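# Stand the shallow pan upright in the wooden rack

## Task

Put the shallow pan upright in the wooden rack's pocket, resting on the pocket's floor and oriented as the manual reference image shows. The rack must still be standing on the table, and nothing may be tipped over.

## Robot and tools

Robot: two arms, left_arm and right_arm, each ending in a two-finger gripper. Base positions in the scene frame are left_arm (+0.027, +0.285, +0.014) m and right_arm (+0.044, -0.292, +0.043) m, both almost unrotated. A camera stand is fixed to the floor behind the arms. Loose objects may sometimes get a brief push from outside.

Frames: the scene frame has its origin at table-top height, halfway between the nominal arm bases. +x points out over the table, +y toward left_arm, and +z up. Camera names do not match image sides. Fixed cameras and the table use the scene frame. Everything about a hand (reported pose, Hand target, velocities, offsets, wrist-camera pose) uses that arm's own base axes. Rotations turn about the Hand target's position. In the gripper's own axes the fingers point along +z and close along y. end_effector_position is the point between the pads, roughly 1 cm short of the fingertips.

execute_actions(actions, cameras): actions is a list of actions. Each action is up to 15 rows, and each row is one 1/30 s control step. A shorter action repeats its final row until all 15 steps are used. Every row has 14 numbers in [-1, 1]: dx, dy, dz, rx, ry, rz, opening for left_arm, then the same seven for right_arm. Both arms always need all seven numbers. dx to rz are offsets, not poses. They count from that arm's Hand target as it was when the action began, and every row counts from that same start, not from the row before. A later action starts from the new Hand target, so sending the same offset again moves further. Scale: 1.0 is 0.6 m, or 180 degrees for rotation. rx, ry, rz form one rotation vector. If the translation length exceeds 1.0 it is shortened along its direction. Opening is absolute: +1 is fully open (0.094 m) and -1 is closed. Six zeros re-command the current Hand target, which is also how to release an arm stuck pushing on something. Always resend the opening you want, because 0 is a real command. Images are returned only for an empty actions list or for the cameras you name ("all", names, or [] for none).

move(target, speed, blend, opening_speed, grip_force, blocking, cameras): target is one 14-number row laid out as above, or a list of up to 15 rows. Every row is an offset from the same starting Hand targets, not from the previous row. Paths are straight lines, take at least 0.5 s, and are cut off after 10 s in total. They do not avoid obstacles or the other arm. speed is in m/s, from 0.002 to 2.9, default 0.25, and rotation is capped at twice that value in rad/s. Give one value, or one per target. blend, in metres, rounds the corners of a list; 0 means stop at each point. opening_speed is how fast the opening command changes, in units per second on the -1..1 scale, minimum 0.2. grip_force is the force per pad in newtons, from 10 to 50. It stays in effect until changed, and lower values make closing slow. blocking=false returns after about 0.5 s while the arm keeps moving. The result includes a "move:" line. done means at rest within 10 mm and 2 degrees of target. off_target, moving, held and fault are the other endings. limits=paced means the commanded pose was clipped, and limits=held means a safety check withheld steps. Do not route paths close to an arm's own base, because the shoulder posture can flip.

wait(seconds 0 to 10) lets time run with the last commands held. stop brakes a running move. zoom_image(camera, region [x0, y0, x1, y1] in pixels, at most 504 by 504) enlarges part of the newest image from cam_high, cam_low, cam_left_wrist or cam_right_wrist. All four cameras produce 896x504 images. show_instructions shows the reference image. finished_scene(scene) ends the scene for good, so call it only after every object to be placed is resting in place and the robot is no longer holding any of them.

Results: end_effector_position is in metres and end_effector_quat_wxyz is a quaternion, both in the arm's base frame. Hand target is the last commanded pose after clipping. Each step clips the commanded orientation to within 40 degrees of the measured one. Because of friction and weight, the gripper can settle a few centimetres from its target without touching anything. To close the gap, send another command, or send the missing distance as an offset. Tool commands lists the current opening commands. grip_measured is the measured opening on the -1..1 scale and can read up to about 2.5 mm wide when empty. When the gripper squeezes a part it reads a little below the part's width. Joint positions are in radians, and the last value is the opening in metres. Joint ranges in radians: waist -2.618 to 3.054, shoulder 0 to 3.142, elbow 0 to 3.142 (straight at 2.901), wrist pitch and yaw -1.571 to 1.571, wrist roll -2.094 to 2.094. Joint torques include gravity, carry offsets and noise, and torques 1 to 3 wrap around at ±28 N m. A velocity line that reads within noise means the arm is still.

Gripping: the fingers track the commanded opening until the contact force hits the set limit. Roughly 0.06 below the opening at first touch gives a full squeeze. Close slowly on anything fragile. To let go, command an opening clearly wider than grip_measured.

Avoid: dropping a held object or letting go of it while it moves, fast impacts, and heavy pushing into the rack or table. Avoid knocking the rack over, anything leaving the table, contact or squeezing between the two arms or their grippers, and strain on the wrist-camera cables. Avoid long holds at full stretch and pushing toward poses that cannot be reached. Motors warn at 75 °C (MOTOR HOT), fold their arm away at 90 °C, and go limp at 100 °C. Prefer smooth, moderate-speed motions.

Each tool is called as name([rows], argument=value, ...), one row to a line, values as JSON.

Reference images:

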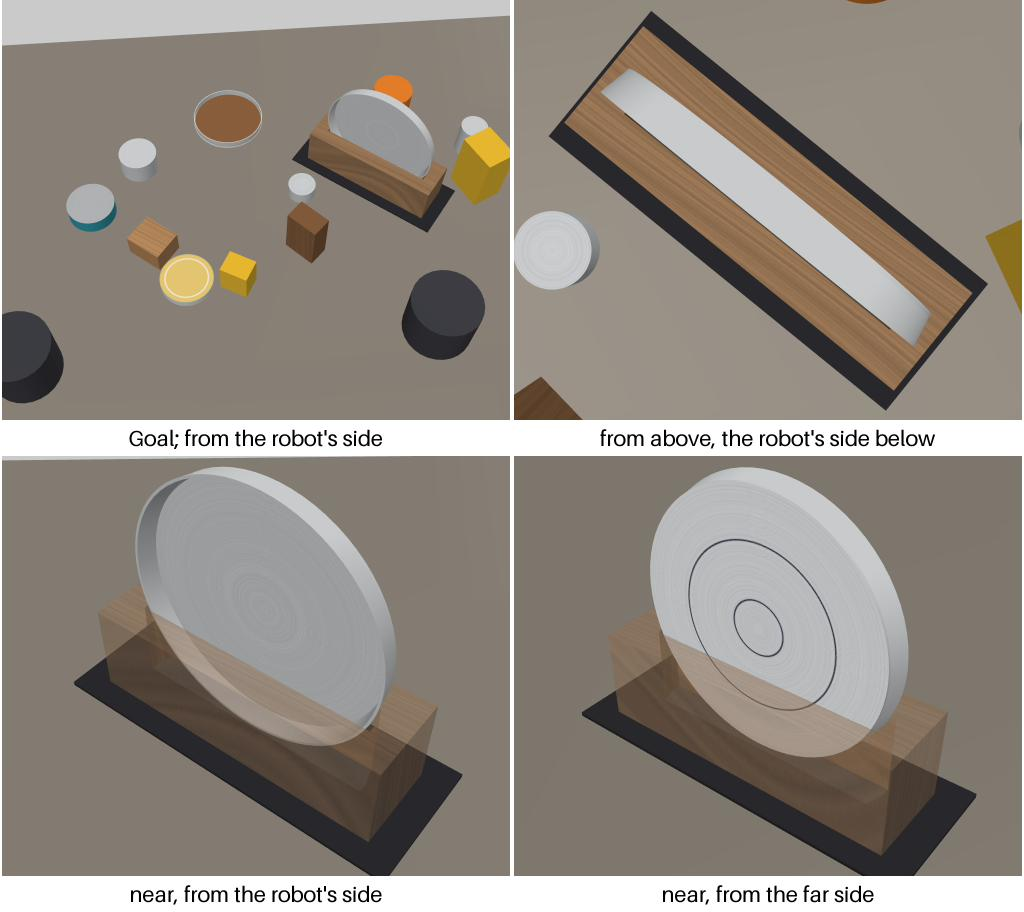

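## Session

execute_actions(actions=[])

Scene clock: 0.00 s.
left_arm: end_effector_position=(+0.4019, +0.0343, +0.1117) grip_measured=+1.000 end_effector_quat_wxyz=(+0.588, -0.101, +0.802, +0.034) | right_arm: end_effector_position=(+0.4004, -0.0173, +0.1275) grip_measured=+1.000 end_effector_quat_wxyz=(+0.621, +0.048, +0.781, -0.050)
Joint positions: left_arm=[0.009 1.511 0.397 0.798 -0.165 -0.122 0.094] | right_arm=[0.029 1.503 0.358 0.917 0.166 0.018 0.094]
Joint velocities: within noise
Joint torques (N m): no reading
Motor temperatures (°C): left_arm=[36 40 48 45 34 38 37] | right_arm=[35 45 45 48 38 38 39]
Heat: left arm: 48 °C; right arm: 48 °C.
Hand target: left_arm +0.4012, +0.0345, +0.1095; +0.583, -0.101, +0.805, +0.035 | right_arm +0.4034, -0.0174, +0.1375; +0.632, +0.049, +0.771, -0.050
Tool commands: left_gripper/opening=+1.0 right_gripper/opening=+1.0

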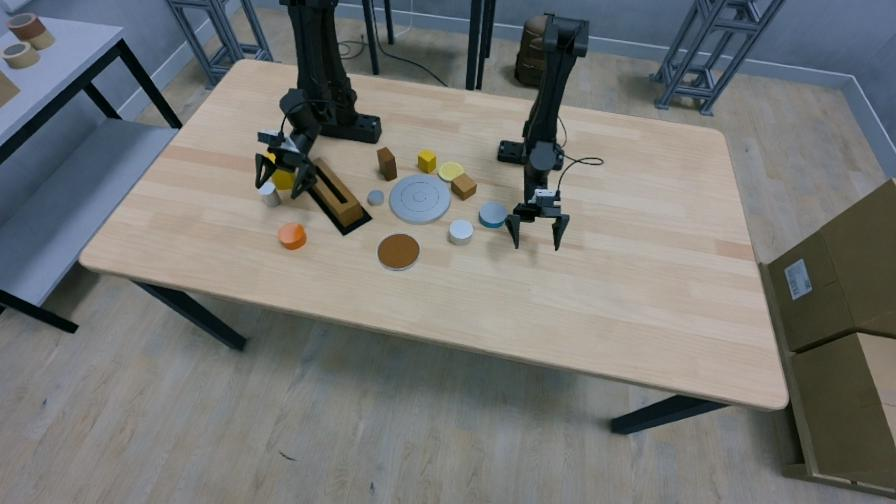

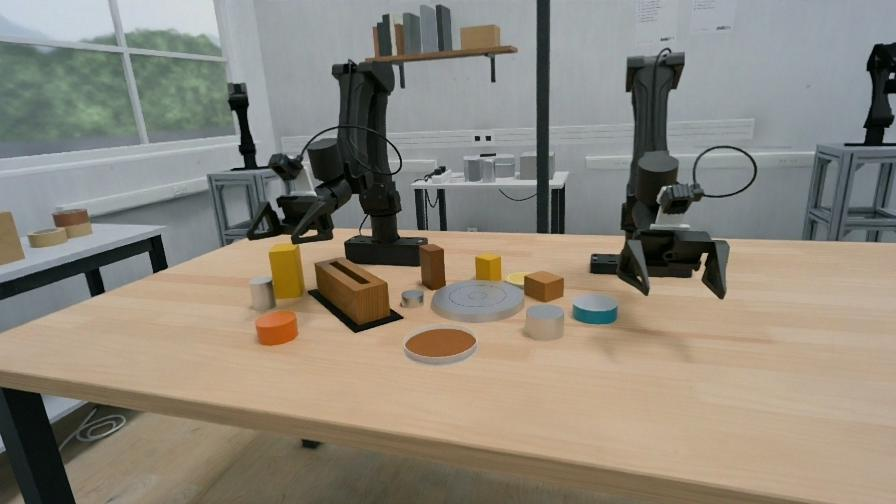

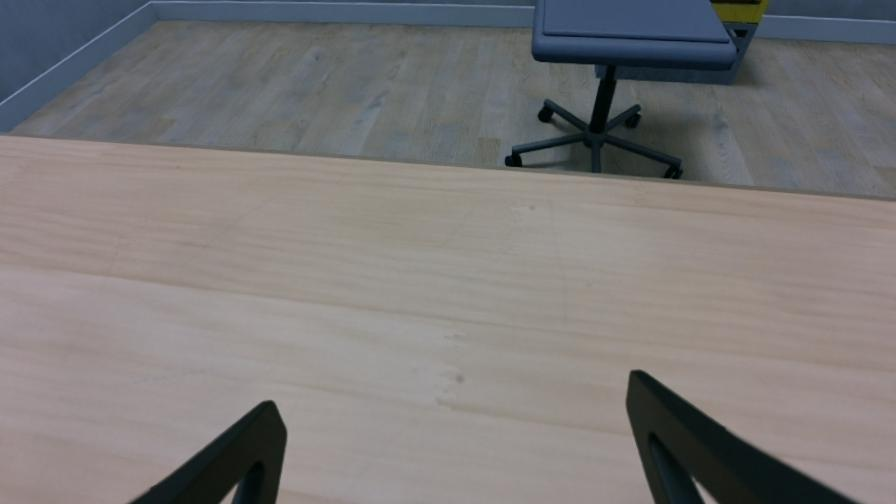

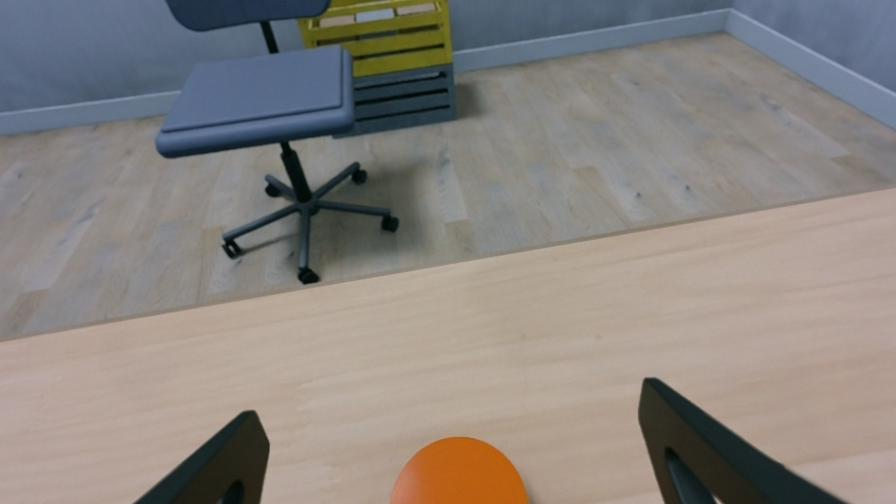

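zoom_image(camera="cam_low", region=[230, 220, 640, 380])

zoom_image(camera="cam_high", region=[240, 120, 560, 280])

Scaled by 1.229 from the camera's 896x504 image, which has a finer 1280x720 frame.

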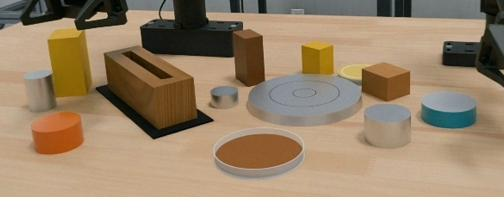

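Scaled by 1.575 from the camera's 896x504 image, which has a finer 1280x720 frame.

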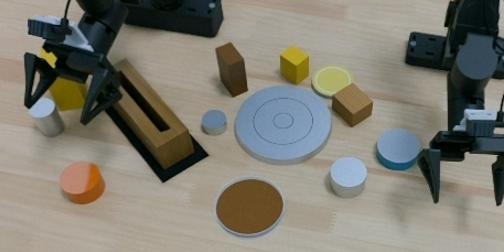

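zoom_image(camera="cam_low", region=[380, 240, 560, 340])

zoom_image(camera="cam_high", region=[340, 140, 500, 240])

zoom_image(camera="cam_high", region=[240, 140, 400, 240])

Scaled by 2.800 from the camera's 896x504 image, which has a finer 1280x720 frame.

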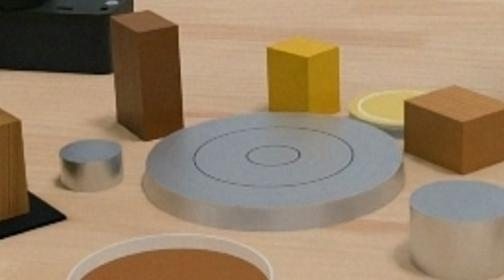

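Scaled by 3.150 from the camera's 896x504 image, which has a finer 1280x720 frame.

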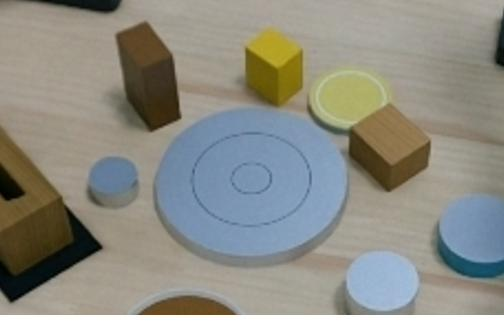

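Scaled by 3.150 from the camera's 896x504 image, which has a finer 1280x720 frame.

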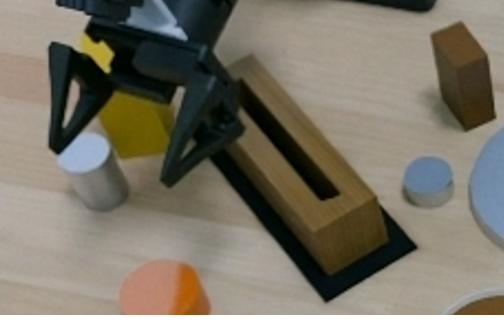

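move(target=[-0.28,-0.266,0.16,0.1625,0.1655,-0.55,1,-0.312,0.249,0.12,-0.175,0.209,0.513,1], speed=0.4, cameras=["all"])

Scene clock: 72.87 s.
left_arm: end_effector_position=(+0.2316, -0.1221, +0.2006) grip_measured=+1.000 end_effector_quat_wxyz=(+0.213, +0.670, +0.680, -0.209) | right_arm: end_effector_position=(+0.2144, +0.1285, +0.2016) grip_measured=+1.000 end_effector_quat_wxyz=(-0.206, +0.668, -0.682, -0.213)
Joint positions: left_arm=[-0.088 1.406 1.324 -1.417 0.603 1.446 0.094] | right_arm=[0.117 1.353 1.288 -1.429 -0.598 -1.409 0.094]
Joint torques (N m): left_arm=[-0.68 -3.66 9.98 0.21 0.45 0.09] | right_arm=[0.62 -2.99 7.68 0.3 -0.4 -0.07]
Motor temperatures (°C): left_arm=[36 41 48 51 34 37 36] | right_arm=[35 45 47 52 37 37 38]
Heat: left arm: 51 °C; right arm: 52 °C.
Hand target: left_arm +0.2331, -0.1252, +0.2055; +0.213, +0.674, +0.674, -0.214 | right_arm +0.2162, +0.1319, +0.2095; -0.214, +0.674, -0.674, -0.214
Off the commanded pose: left_arm 0.006 m, 1 deg | right_arm 0.009 m, 1 deg.
move: done

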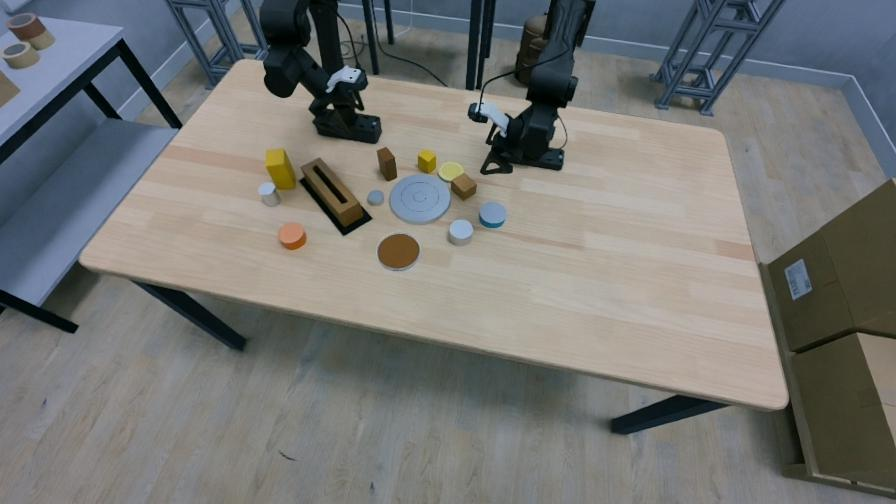

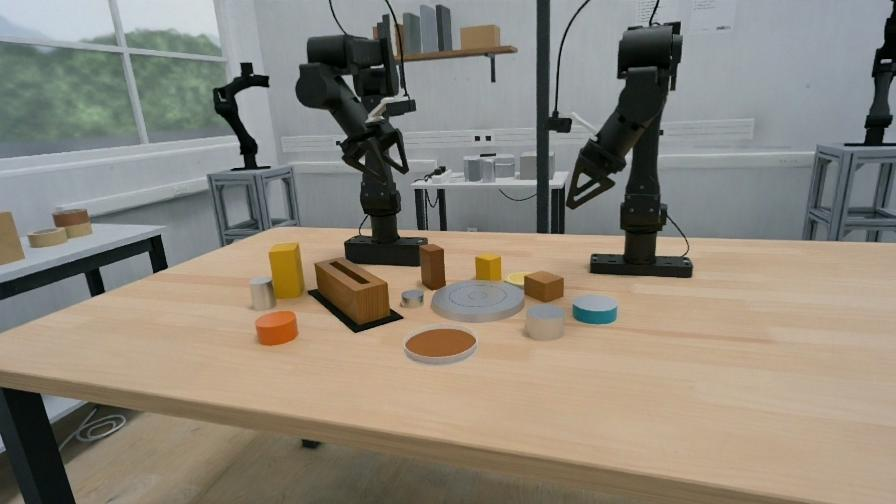

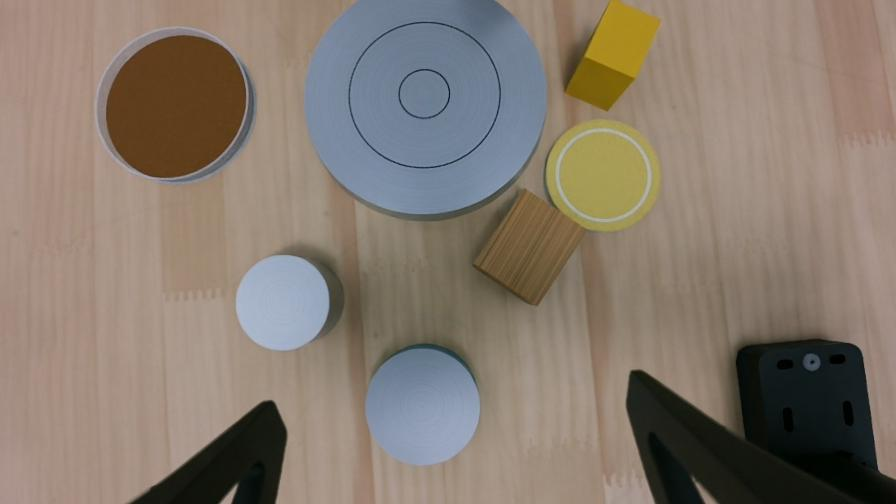

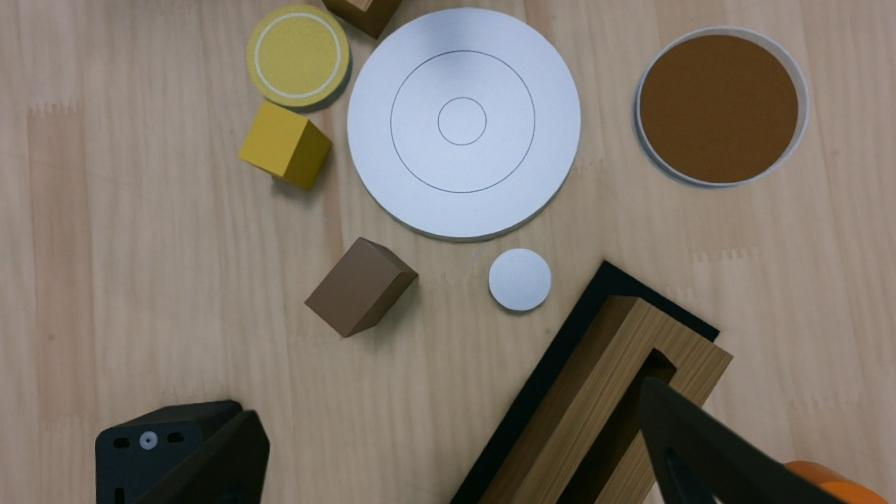

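move(target=[0.013,0,-0.224,0,0,0,-0.7,-0.087,0.067,-0.154,-0.189,0.0595,-0.188,1], speed=0.3, cameras=["all"])

Scene clock: 110.60 s.
left_arm: end_effector_position=(+0.2484, -0.1231, +0.0798) grip_measured=-0.698 end_effector_quat_wxyz=(+0.223, +0.675, +0.674, -0.199) | right_arm: end_effector_position=(+0.1638, +0.1710, +0.1161) grip_measured=+1.000 end_effector_quat_wxyz=(-0.001, -0.462, +0.887, +0.003)
Joint positions: left_arm=[-0.088 1.491 0.911 -0.892 0.6 1.454 0.014] | right_arm=[0.798 1.438 1.144 -1.276 -0.006 -0.163 0.094]
Joint torques (N m): left_arm=[-0.4 -4.34 5.23 0.48 0.45 0.01] | right_arm=[0.58 -3.71 5.76 0.27 0.07 0.06]
Motor temperatures (°C): left_arm=[36 39 51 44 34 36 36] | right_arm=[35 44 47 46 37 37 38]
Heat: left arm: 51 °C; right arm: 47 °C.
Hand target: left_arm +0.2410, -0.1252, +0.0712; +0.213, +0.674, +0.674, -0.213 | right_arm +0.1640, +0.1721, +0.1171; +0.000, -0.462, +0.887, +0.000
Off the commanded pose: left_arm 0.012 m, 2 deg | right_arm 0.002 m, 0 deg.
move: off_target (left_arm)

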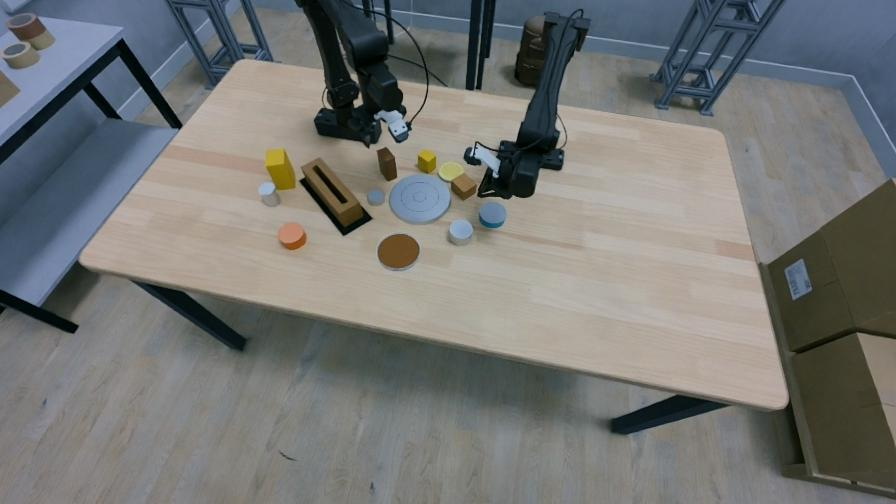

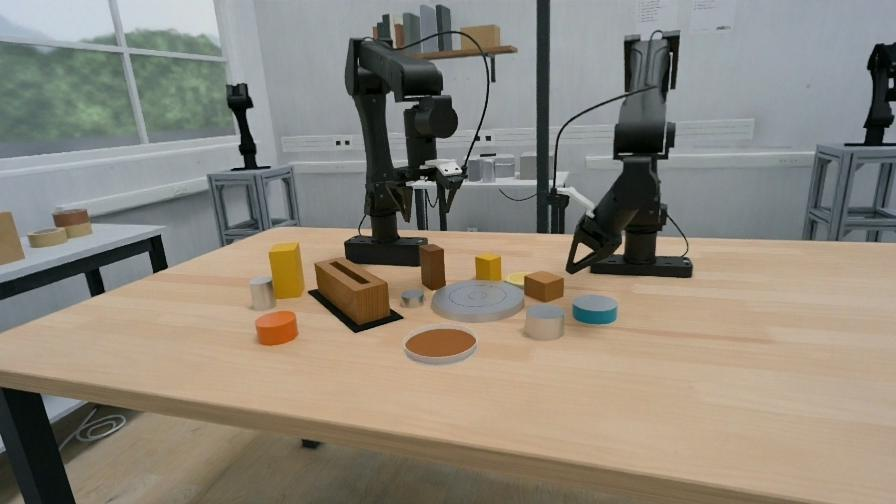

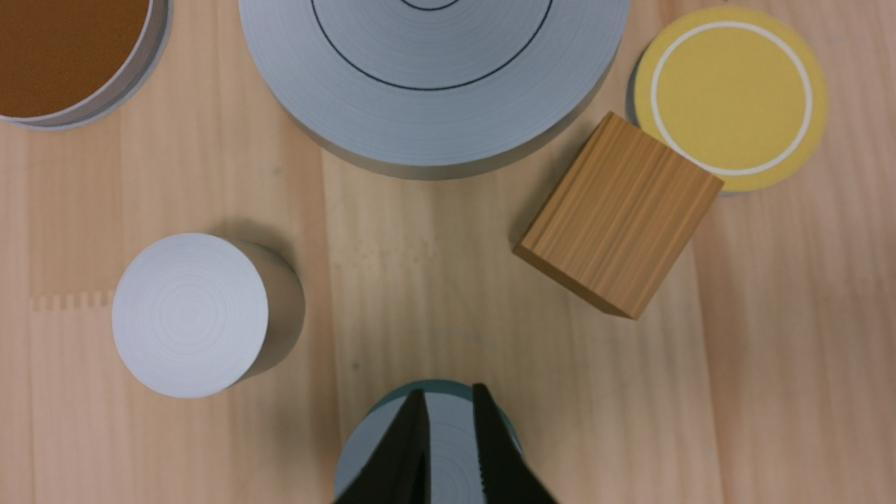

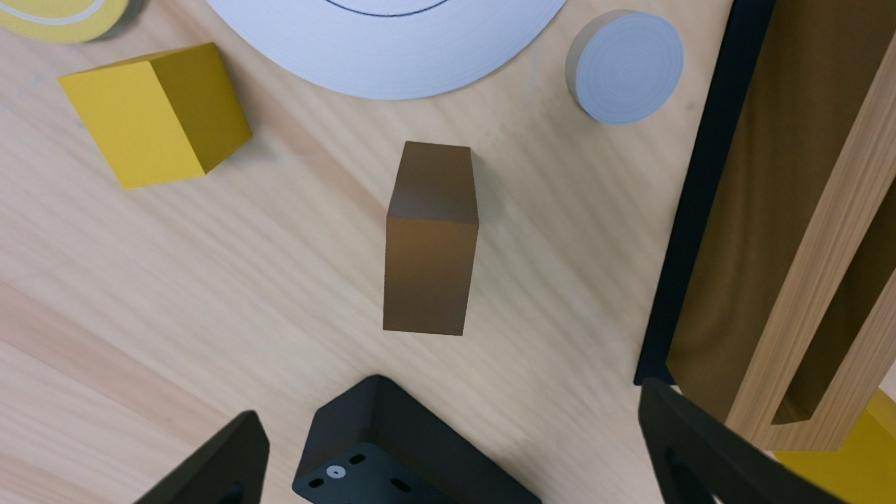

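move([
  [0,0,0,0,0,0,-0.7,-0.023,-0.008,-0.175,0,0,0,1],
  [0,0,0,0,0,0,-0.7,-0.023,-0.008,-0.175,0,0,0,-0.25],
  [0,0,0,0,0,0,-0.7,-0.023,-0.008,-0.13,0,0,0,-0.25],
], speed=0.2, cameras=["cam_right_wrist","cam_low"])

Scene clock: 129.90 s.
left_arm: end_effector_position=(+0.2485, -0.1231, +0.0798) grip_measured=-0.698 end_effector_quat_wxyz=(+0.223, +0.675, +0.674, -0.199) | right_arm: end_effector_position=(+0.1451, +0.1603, +0.0279) grip_measured=-0.247 end_effector_quat_wxyz=(-0.019, -0.461, +0.887, -0.004)
Joint positions: left_arm=[-0.088 1.491 0.911 -0.892 0.6 1.454 0.014] | right_arm=[0.826 1.48 0.818 -0.948 -0.005 -0.132 0.035]
Joint torques (N m): left_arm=[-0.49 -4.26 5.38 0.46 0.48 0.03] | right_arm=[0.69 -5.6 6.89 0.13 0.04 0.04]
Heat: left arm: 49 °C; right arm: 47 °C.
Hand target: left_arm +0.2411, -0.1252, +0.0712; +0.213, +0.674, +0.674, -0.213 | right_arm +0.1502, +0.1673, +0.0390; +0.000, -0.462, +0.887, +0.000
Off the commanded pose: left_arm 0.012 m, 2 deg | right_arm 0.014 m, 2 deg.
move: off_target (left_arm, right_arm)
Images, in order (width x height): cam_low 896x504, cam_right_wrist 896x504.

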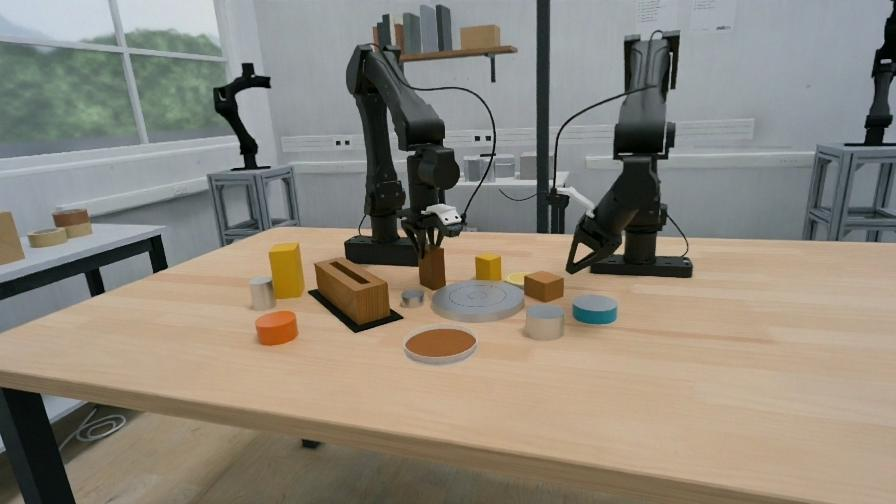

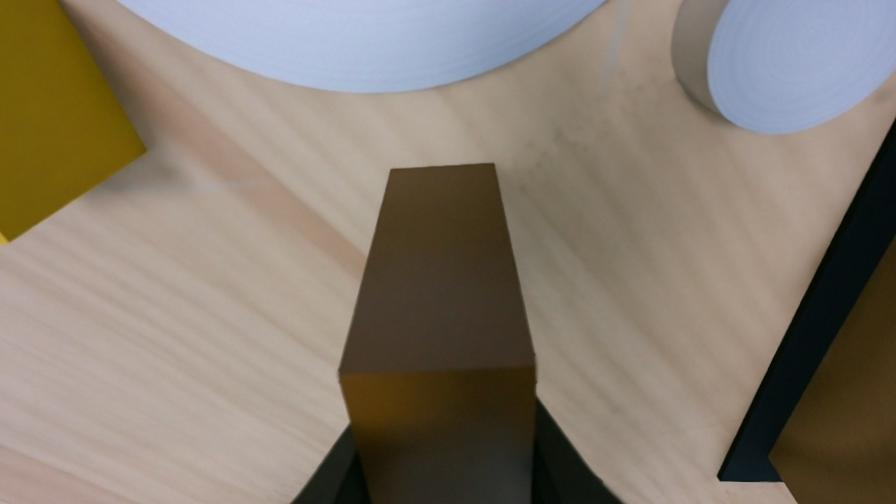

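move([
  [0,0,0,0,0,0,-0.7,-0.107,0.042,0.02,0,0,0,-0.25],
  [0,0,0,0,0,0,-0.7,-0.107,0.042,-0.043,0,0,0,-0.25],
  [0,0,0,0,0,0,-0.7,-0.107,0.042,-0.043,0,0,0,0.5],
  [0,0,0,0,0,0,-0.7,-0.107,0.042,0.2,0,0,0,0.5],
], speed=[0.2,0.12,0.2,0.25], cameras=["cam_right_wrist","cam_low","cam_high"])

Scene clock: 137.63 s.
left_arm: end_effector_position=(+0.2485, -0.1231, +0.0798) grip_measured=-0.698 end_effector_quat_wxyz=(+0.223, +0.675, +0.674, -0.199) | right_arm: end_effector_position=(+0.0860, +0.1896, +0.1517) grip_measured=+0.497 end_effector_quat_wxyz=(-0.010, -0.461, +0.887, -0.006)
Joint positions: left_arm=[-0.088 1.491 0.911 -0.892 0.6 1.454 0.014] | right_arm=[1.138 1.354 1.216 -1.456 -0.003 0.178 0.07]
Joint torques (N m): left_arm=[-0.35 -4.45 5.33 0.44 0.46 0.01] | right_arm=[0.7 -3.93 6.89 0.22 0.02 0.03]
Heat: left arm: 48 °C; right arm: 47 °C.
Hand target: left_arm +0.2411, -0.1252, +0.0712; +0.213, +0.674, +0.674, -0.213 | right_arm +0.0860, +0.1926, +0.1591; +0.000, -0.462, +0.887, +0.000
Off the commanded pose: left_arm 0.012 m, 2 deg | right_arm 0.008 m, 1 deg.
move: off_target (left_arm)
Images, in order (width x height): cam_high 896x504, cam_low 896x504, cam_right_wrist 896x504.

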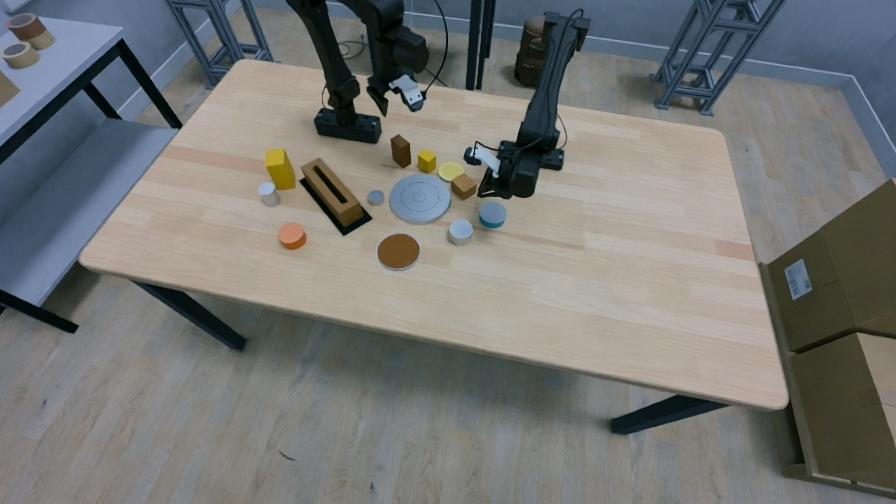

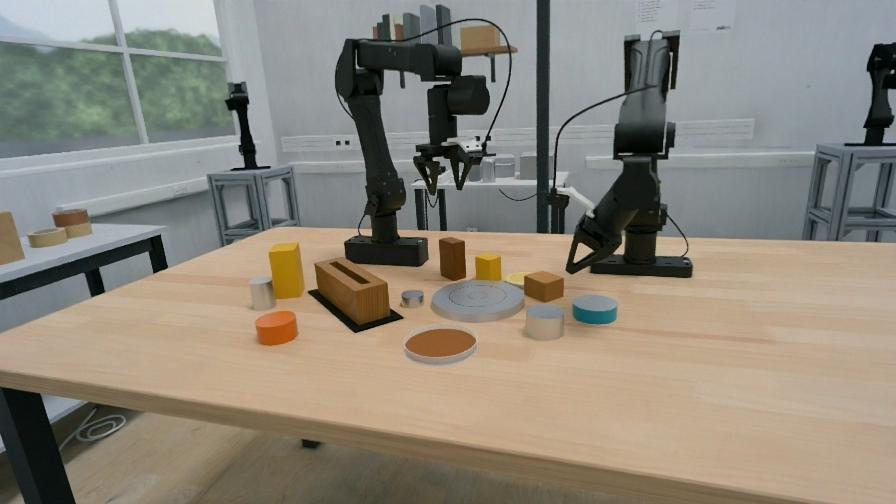

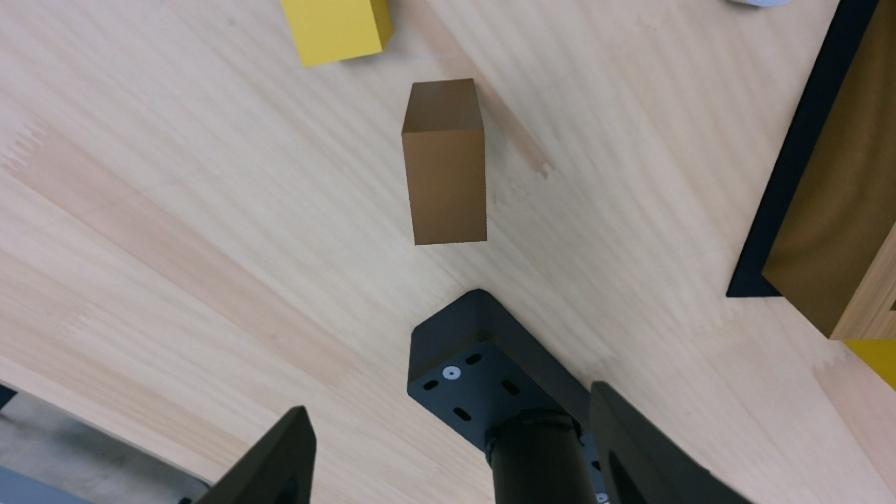

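move([
  [0,0,0,0,0,0,-0.7,0.227,-0.126,-0.098,0.189,-0.0595,0.188,-0.7],
  [0,0,0,0,0,0,-0.7,0.227,-0.126,-0.195,0.189,-0.0595,0.188,-0.7],
], speed=0.3, blend=[0.03,0], cameras=["cam_right_wrist","cam_low","cam_high"])

Scene clock: 145.17 s.
left_arm: end_effector_position=(+0.2485, -0.1231, +0.0798) grip_measured=-0.698 end_effector_quat_wxyz=(+0.223, +0.675, +0.674, -0.199) | right_arm: end_effector_position=(+0.2191, +0.1139, +0.0397) grip_measured=-0.697 end_effector_quat_wxyz=(-0.200, +0.675, -0.679, -0.208)
Joint positions: left_arm=[-0.088 1.491 0.911 -0.892 0.6 1.454 0.014] | right_arm=[0.06 1.488 0.745 -0.798 -0.585 -1.496 0.014]
Joint torques (N m): left_arm=[-0.34 -4.45 5.38 0.48 0.49 0.03] | right_arm=[-0.51 -3.77 4.93 0.52 -0.56 -0.14]
Heat: left arm: 48 °C; right arm: 47 °C.
Hand target: left_arm +0.2411, -0.1252, +0.0712; +0.213, +0.674, +0.674, -0.213 | right_arm +0.2222, +0.1169, +0.0421; -0.214, +0.674, -0.674, -0.214
Off the commanded pose: left_arm 0.012 m, 2 deg | right_arm 0.005 m, 2 deg.
move: off_target (left_arm); blend cut to 0.0291 m at target 1
Images, in order (width x height): cam_high 896x504, cam_low 896x504, cam_right_wrist 896x504.

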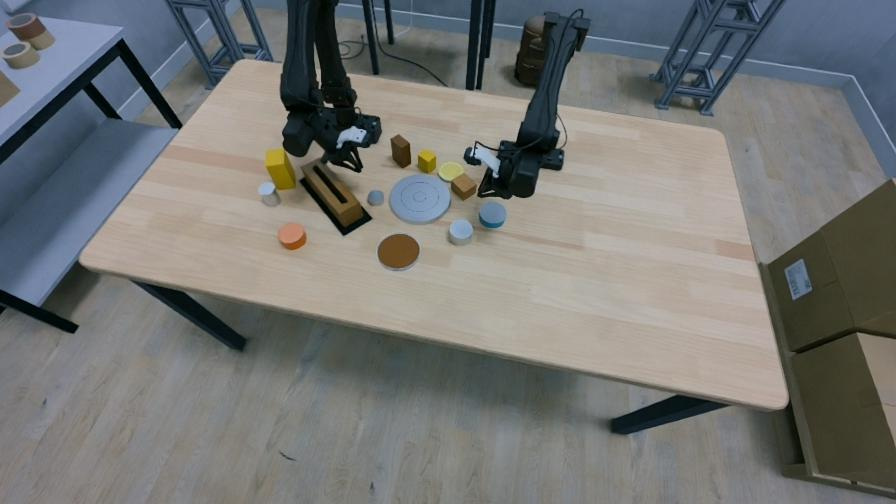

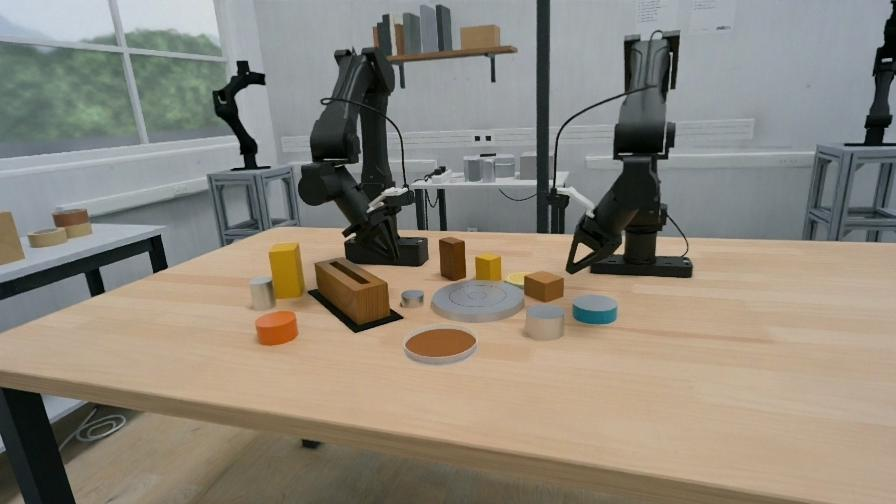

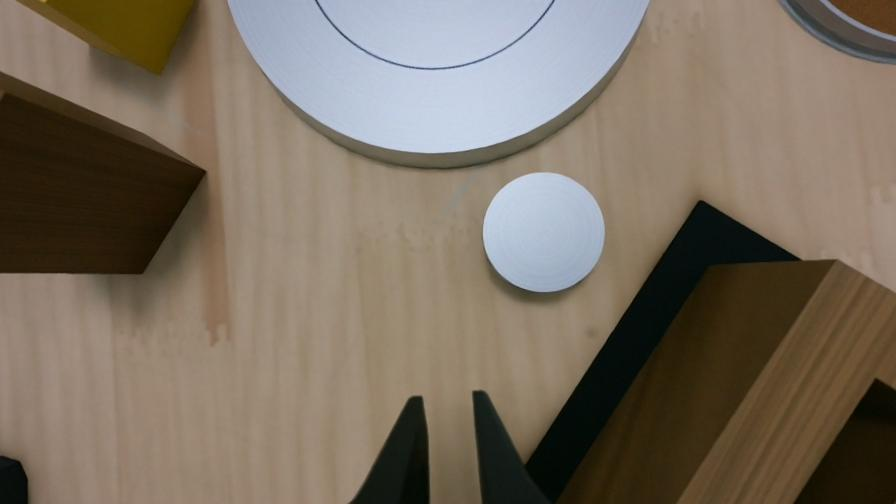

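move([
  [0.01,0,-0.119,0,0,0,-0.7,-0.007,0,-0.108,0,0,0,-0.9],
  [0.01,-0.092,-0.119,0,0,0,-0.7,-0.007,0.113,-0.108,0,0,0,-0.9],
], speed=[0.15,0.12], blend=[0.02,0], cameras=["cam_left_wrist","cam_right_wrist","cam_low"])

Scene clock: 157.20 s.
left_arm: end_effector_position=(+0.2565, -0.1802, +0.0099) grip_measured=-0.698 end_effector_quat_wxyz=(+0.229, +0.677, +0.670, -0.201) | right_arm: end_effector_position=(+0.2188, +0.1815, -0.0217) grip_measured=-0.897 end_effector_quat_wxyz=(-0.212, +0.675, -0.675, -0.209)
Joint positions: left_arm=[-0.297 1.673 0.764 -0.418 0.575 1.211 0.014] | right_arm=[0.344 1.668 0.597 -0.266 -0.563 -1.159 0.005]
Joint torques (N m): left_arm=[-0.42 -4.98 4.79 0.69 0.42 -0.02] | right_arm=[0.55 -4.05 3.79 0.81 -0.38 0.02]
Heat: left arm: 48 °C; right arm: 46 °C.
Hand target: left_arm +0.2471, -0.1803, -0.0003; +0.213, +0.674, +0.674, -0.213 | right_arm +0.2180, +0.1847, -0.0227; -0.214, +0.674, -0.674, -0.214
Off the commanded pose: left_arm 0.014 m, 2 deg | right_arm 0.003 m, 1 deg.
move: off_target (left_arm)
Images, in order (width x height): cam_low 896x504, cam_left_wrist 896x504, cam_right_wrist 896x504.

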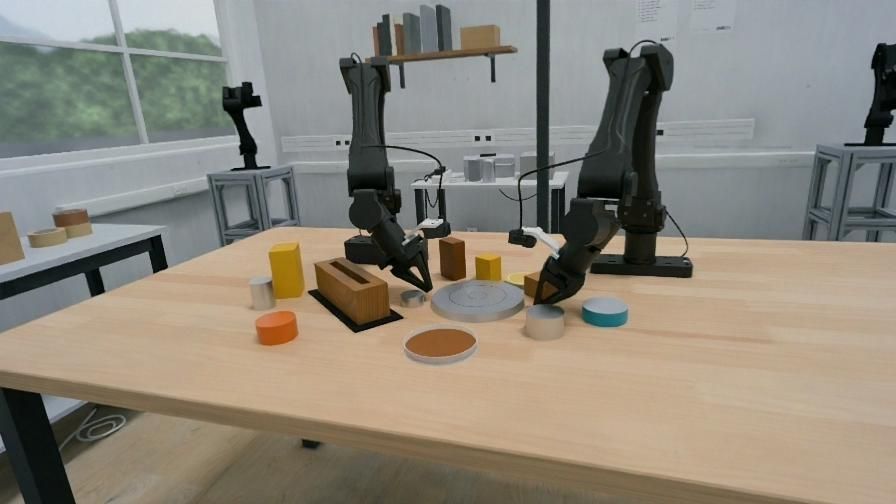

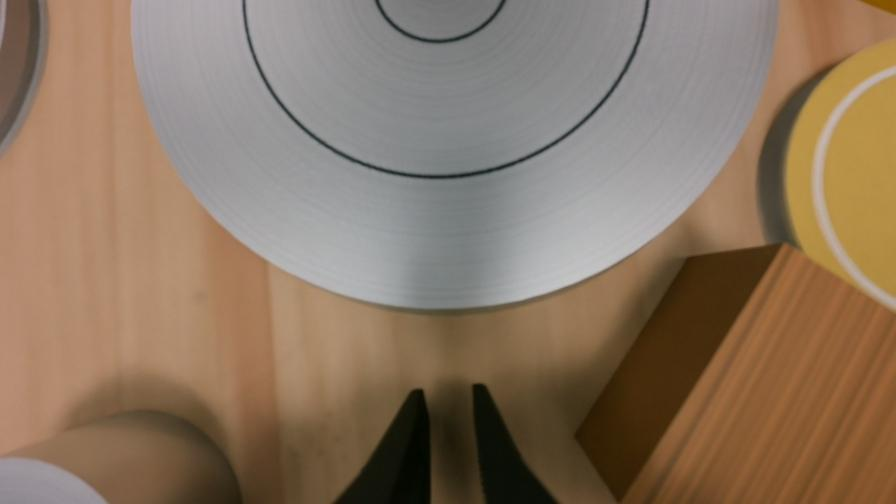

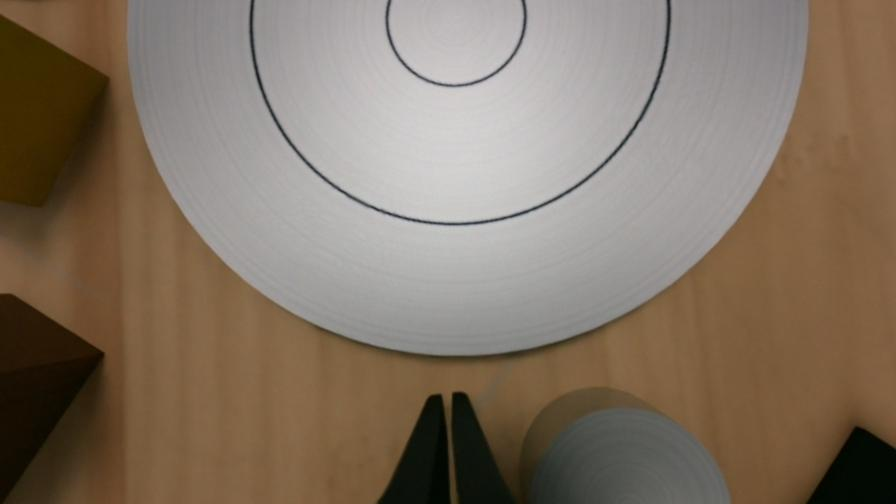

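zoom_image(camera="cam_low", region=[380, 230, 600, 350])

Scaled by 2.291 from the camera's 896x504 image, which has a finer 1280x720 frame.

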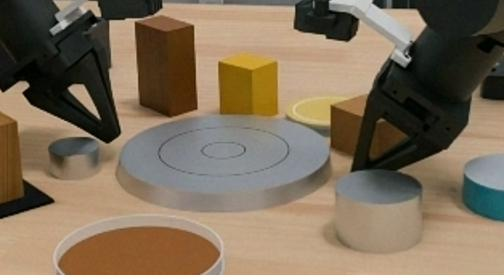

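move([
  [0.005,0,-0.012,0,0,0,-0.7,0.005,0,-0.012,0,0,0,-0.9],
  [0.005,-0.03,-0.012,0,0,0,-0.7,0.005,0.017,-0.012,0,0,0,-0.9],
  [0.005,-0.05,-0.012,0,0,0,-0.7,0.005,0.037,-0.012,0,0,0,-0.9],
], speed=0.06, blend=[0.005,0.005,0], cameras=["cam_left_wrist","cam_right_wrist","cam_low"])

Scene clock: 165.47 s.
left_arm: end_effector_position=(+0.2581, -0.2012, +0.0090) grip_measured=-0.698 end_effector_quat_wxyz=(+0.234, +0.666, +0.676, -0.210) | right_arm: end_effector_position=(+0.2163, +0.1905, -0.0330) grip_measured=-0.897 end_effector_quat_wxyz=(-0.196, +0.665, -0.690, -0.206)
Joint positions: left_arm=[-0.36 1.696 0.77 -0.349 0.577 1.108 0.014] | right_arm=[0.398 1.713 0.598 -0.214 -0.528 -1.07 0.005]
Joint torques (N m): left_arm=[-3.81 -3.18 5.89 1.14 0.16 -0.14] | right_arm=[2.66 -3.66 5.23 1.12 -0.49 0.09]
Heat: left arm: 47 °C; right arm: 46 °C.
Hand target: left_arm +0.2500, -0.2104, -0.0074; +0.213, +0.674, +0.674, -0.213 | right_arm +0.2210, +0.2069, -0.0299; -0.214, +0.674, -0.674, -0.214
Off the commanded pose: left_arm 0.020 m, 3 deg | right_arm 0.017 m, 3 deg.
move: off_target (left_arm, right_arm); blend cut to 0.0041 m at target 1
Images, in order (width x height): cam_low 896x504, cam_left_wrist 896x504, cam_right_wrist 896x504.

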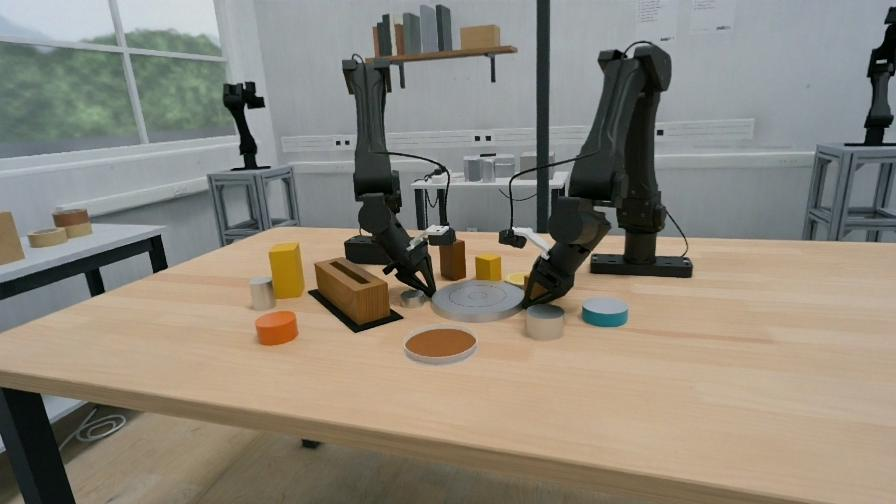

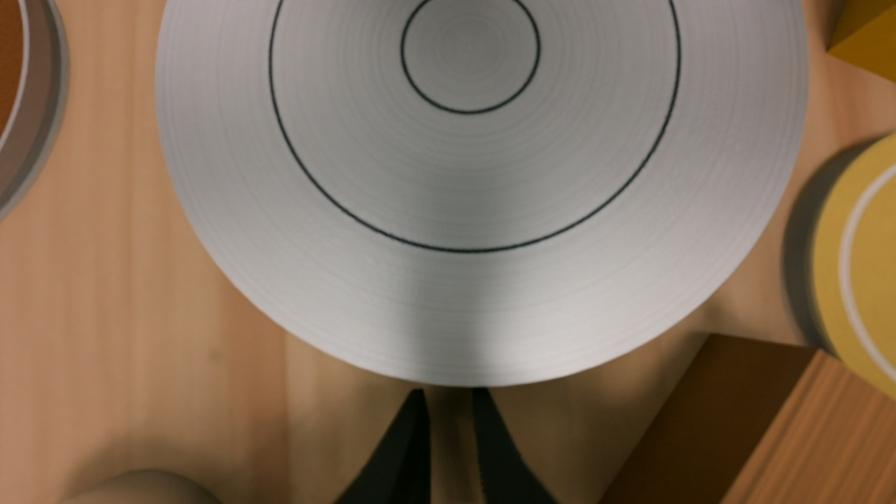

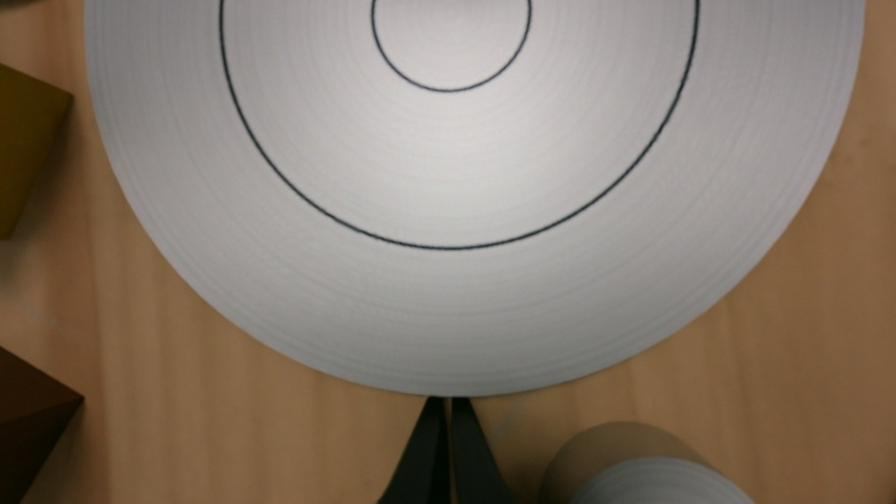

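move([
  [0,-0.025,0,0,0,0,-0.7,0,0.025,0,0,0,0,-0.9],
  [0,-0.025,0.07,0,0,0,-0.7,0,0.025,0.05,0,0,0,-0.9],
], speed=0.05, blend=[0.005,0], cameras=["cam_left_wrist","cam_right_wrist","cam_low"])

Scene clock: 171.47 s.
left_arm: end_effector_position=(+0.2457, -0.2010, +0.0109) grip_measured=-0.698 end_effector_quat_wxyz=(+0.175, +0.668, +0.698, -0.187) | right_arm: end_effector_position=(+0.2050, +0.1924, -0.0260) grip_measured=-0.898 end_effector_quat_wxyz=(-0.154, +0.668, -0.702, -0.191)
Joint positions: left_arm=[-0.429 1.68 0.827 -0.491 0.469 1.043 0.014] | right_arm=[0.462 1.672 0.639 -0.339 -0.459 -1.012 0.005]
Joint torques (N m): left_arm=[-2.24 -9.57 9.72 0.74 1.02 -0.02] | right_arm=[1.47 -7.3 7.08 1.01 -0.98 0.03]
Heat: left arm: 47 °C; right arm: 46 °C.
Hand target: left_arm +0.2500, -0.2254, +0.0346; +0.213, +0.674, +0.674, -0.214 | right_arm +0.2210, +0.2219, +0.0001; -0.214, +0.674, -0.674, -0.214
Off the commanded pose: left_arm 0.034 m, 6 deg | right_arm 0.043 m, 8 deg.
move: off_target (left_arm, right_arm)
Images, in order (width x height): cam_low 896x504, cam_left_wrist 896x504, cam_right_wrist 896x504.

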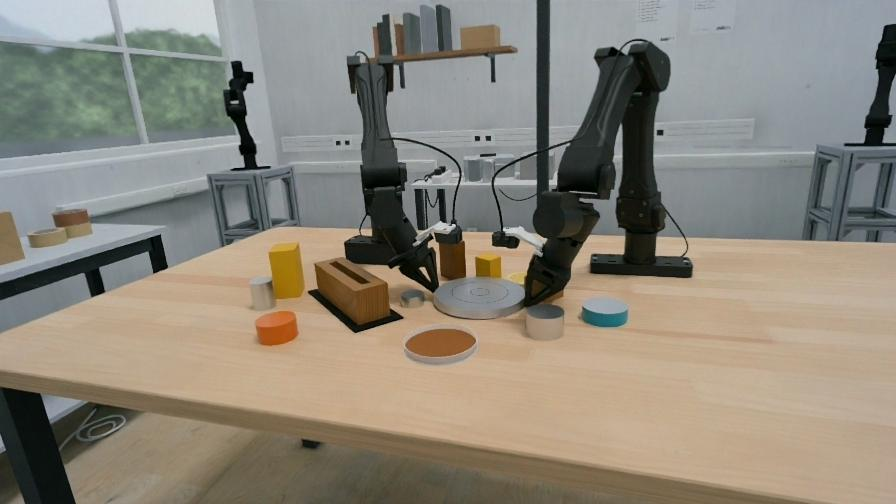

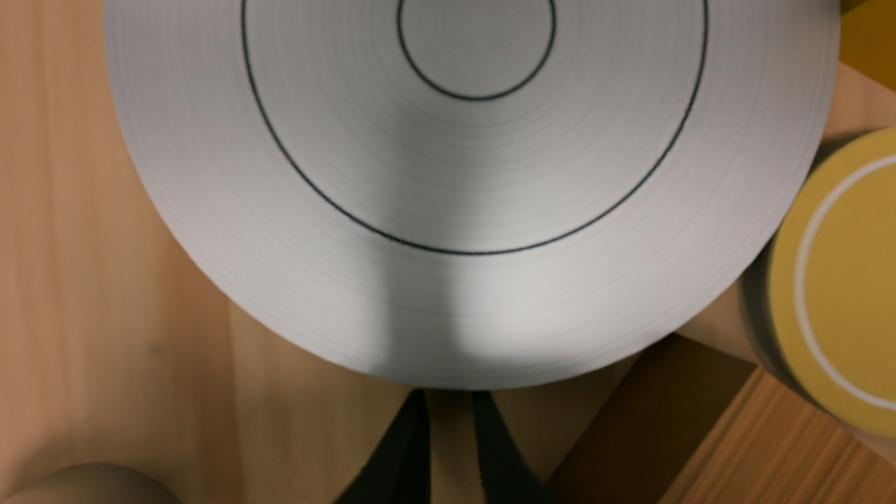

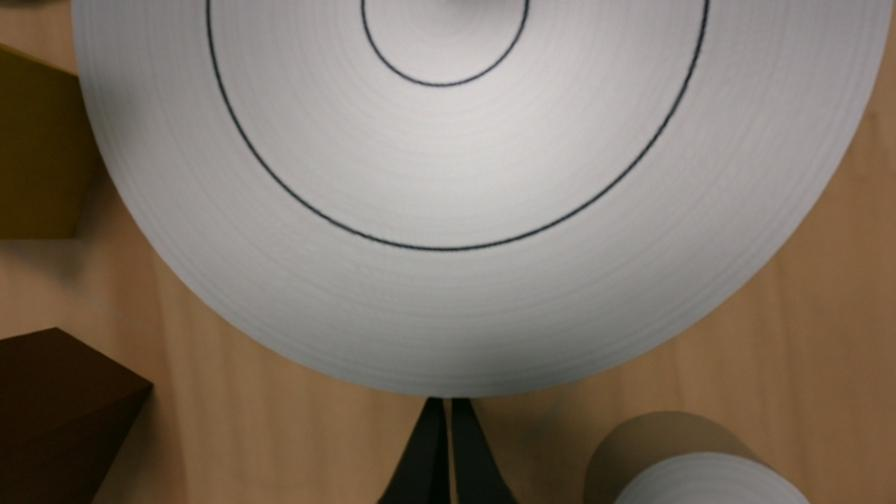

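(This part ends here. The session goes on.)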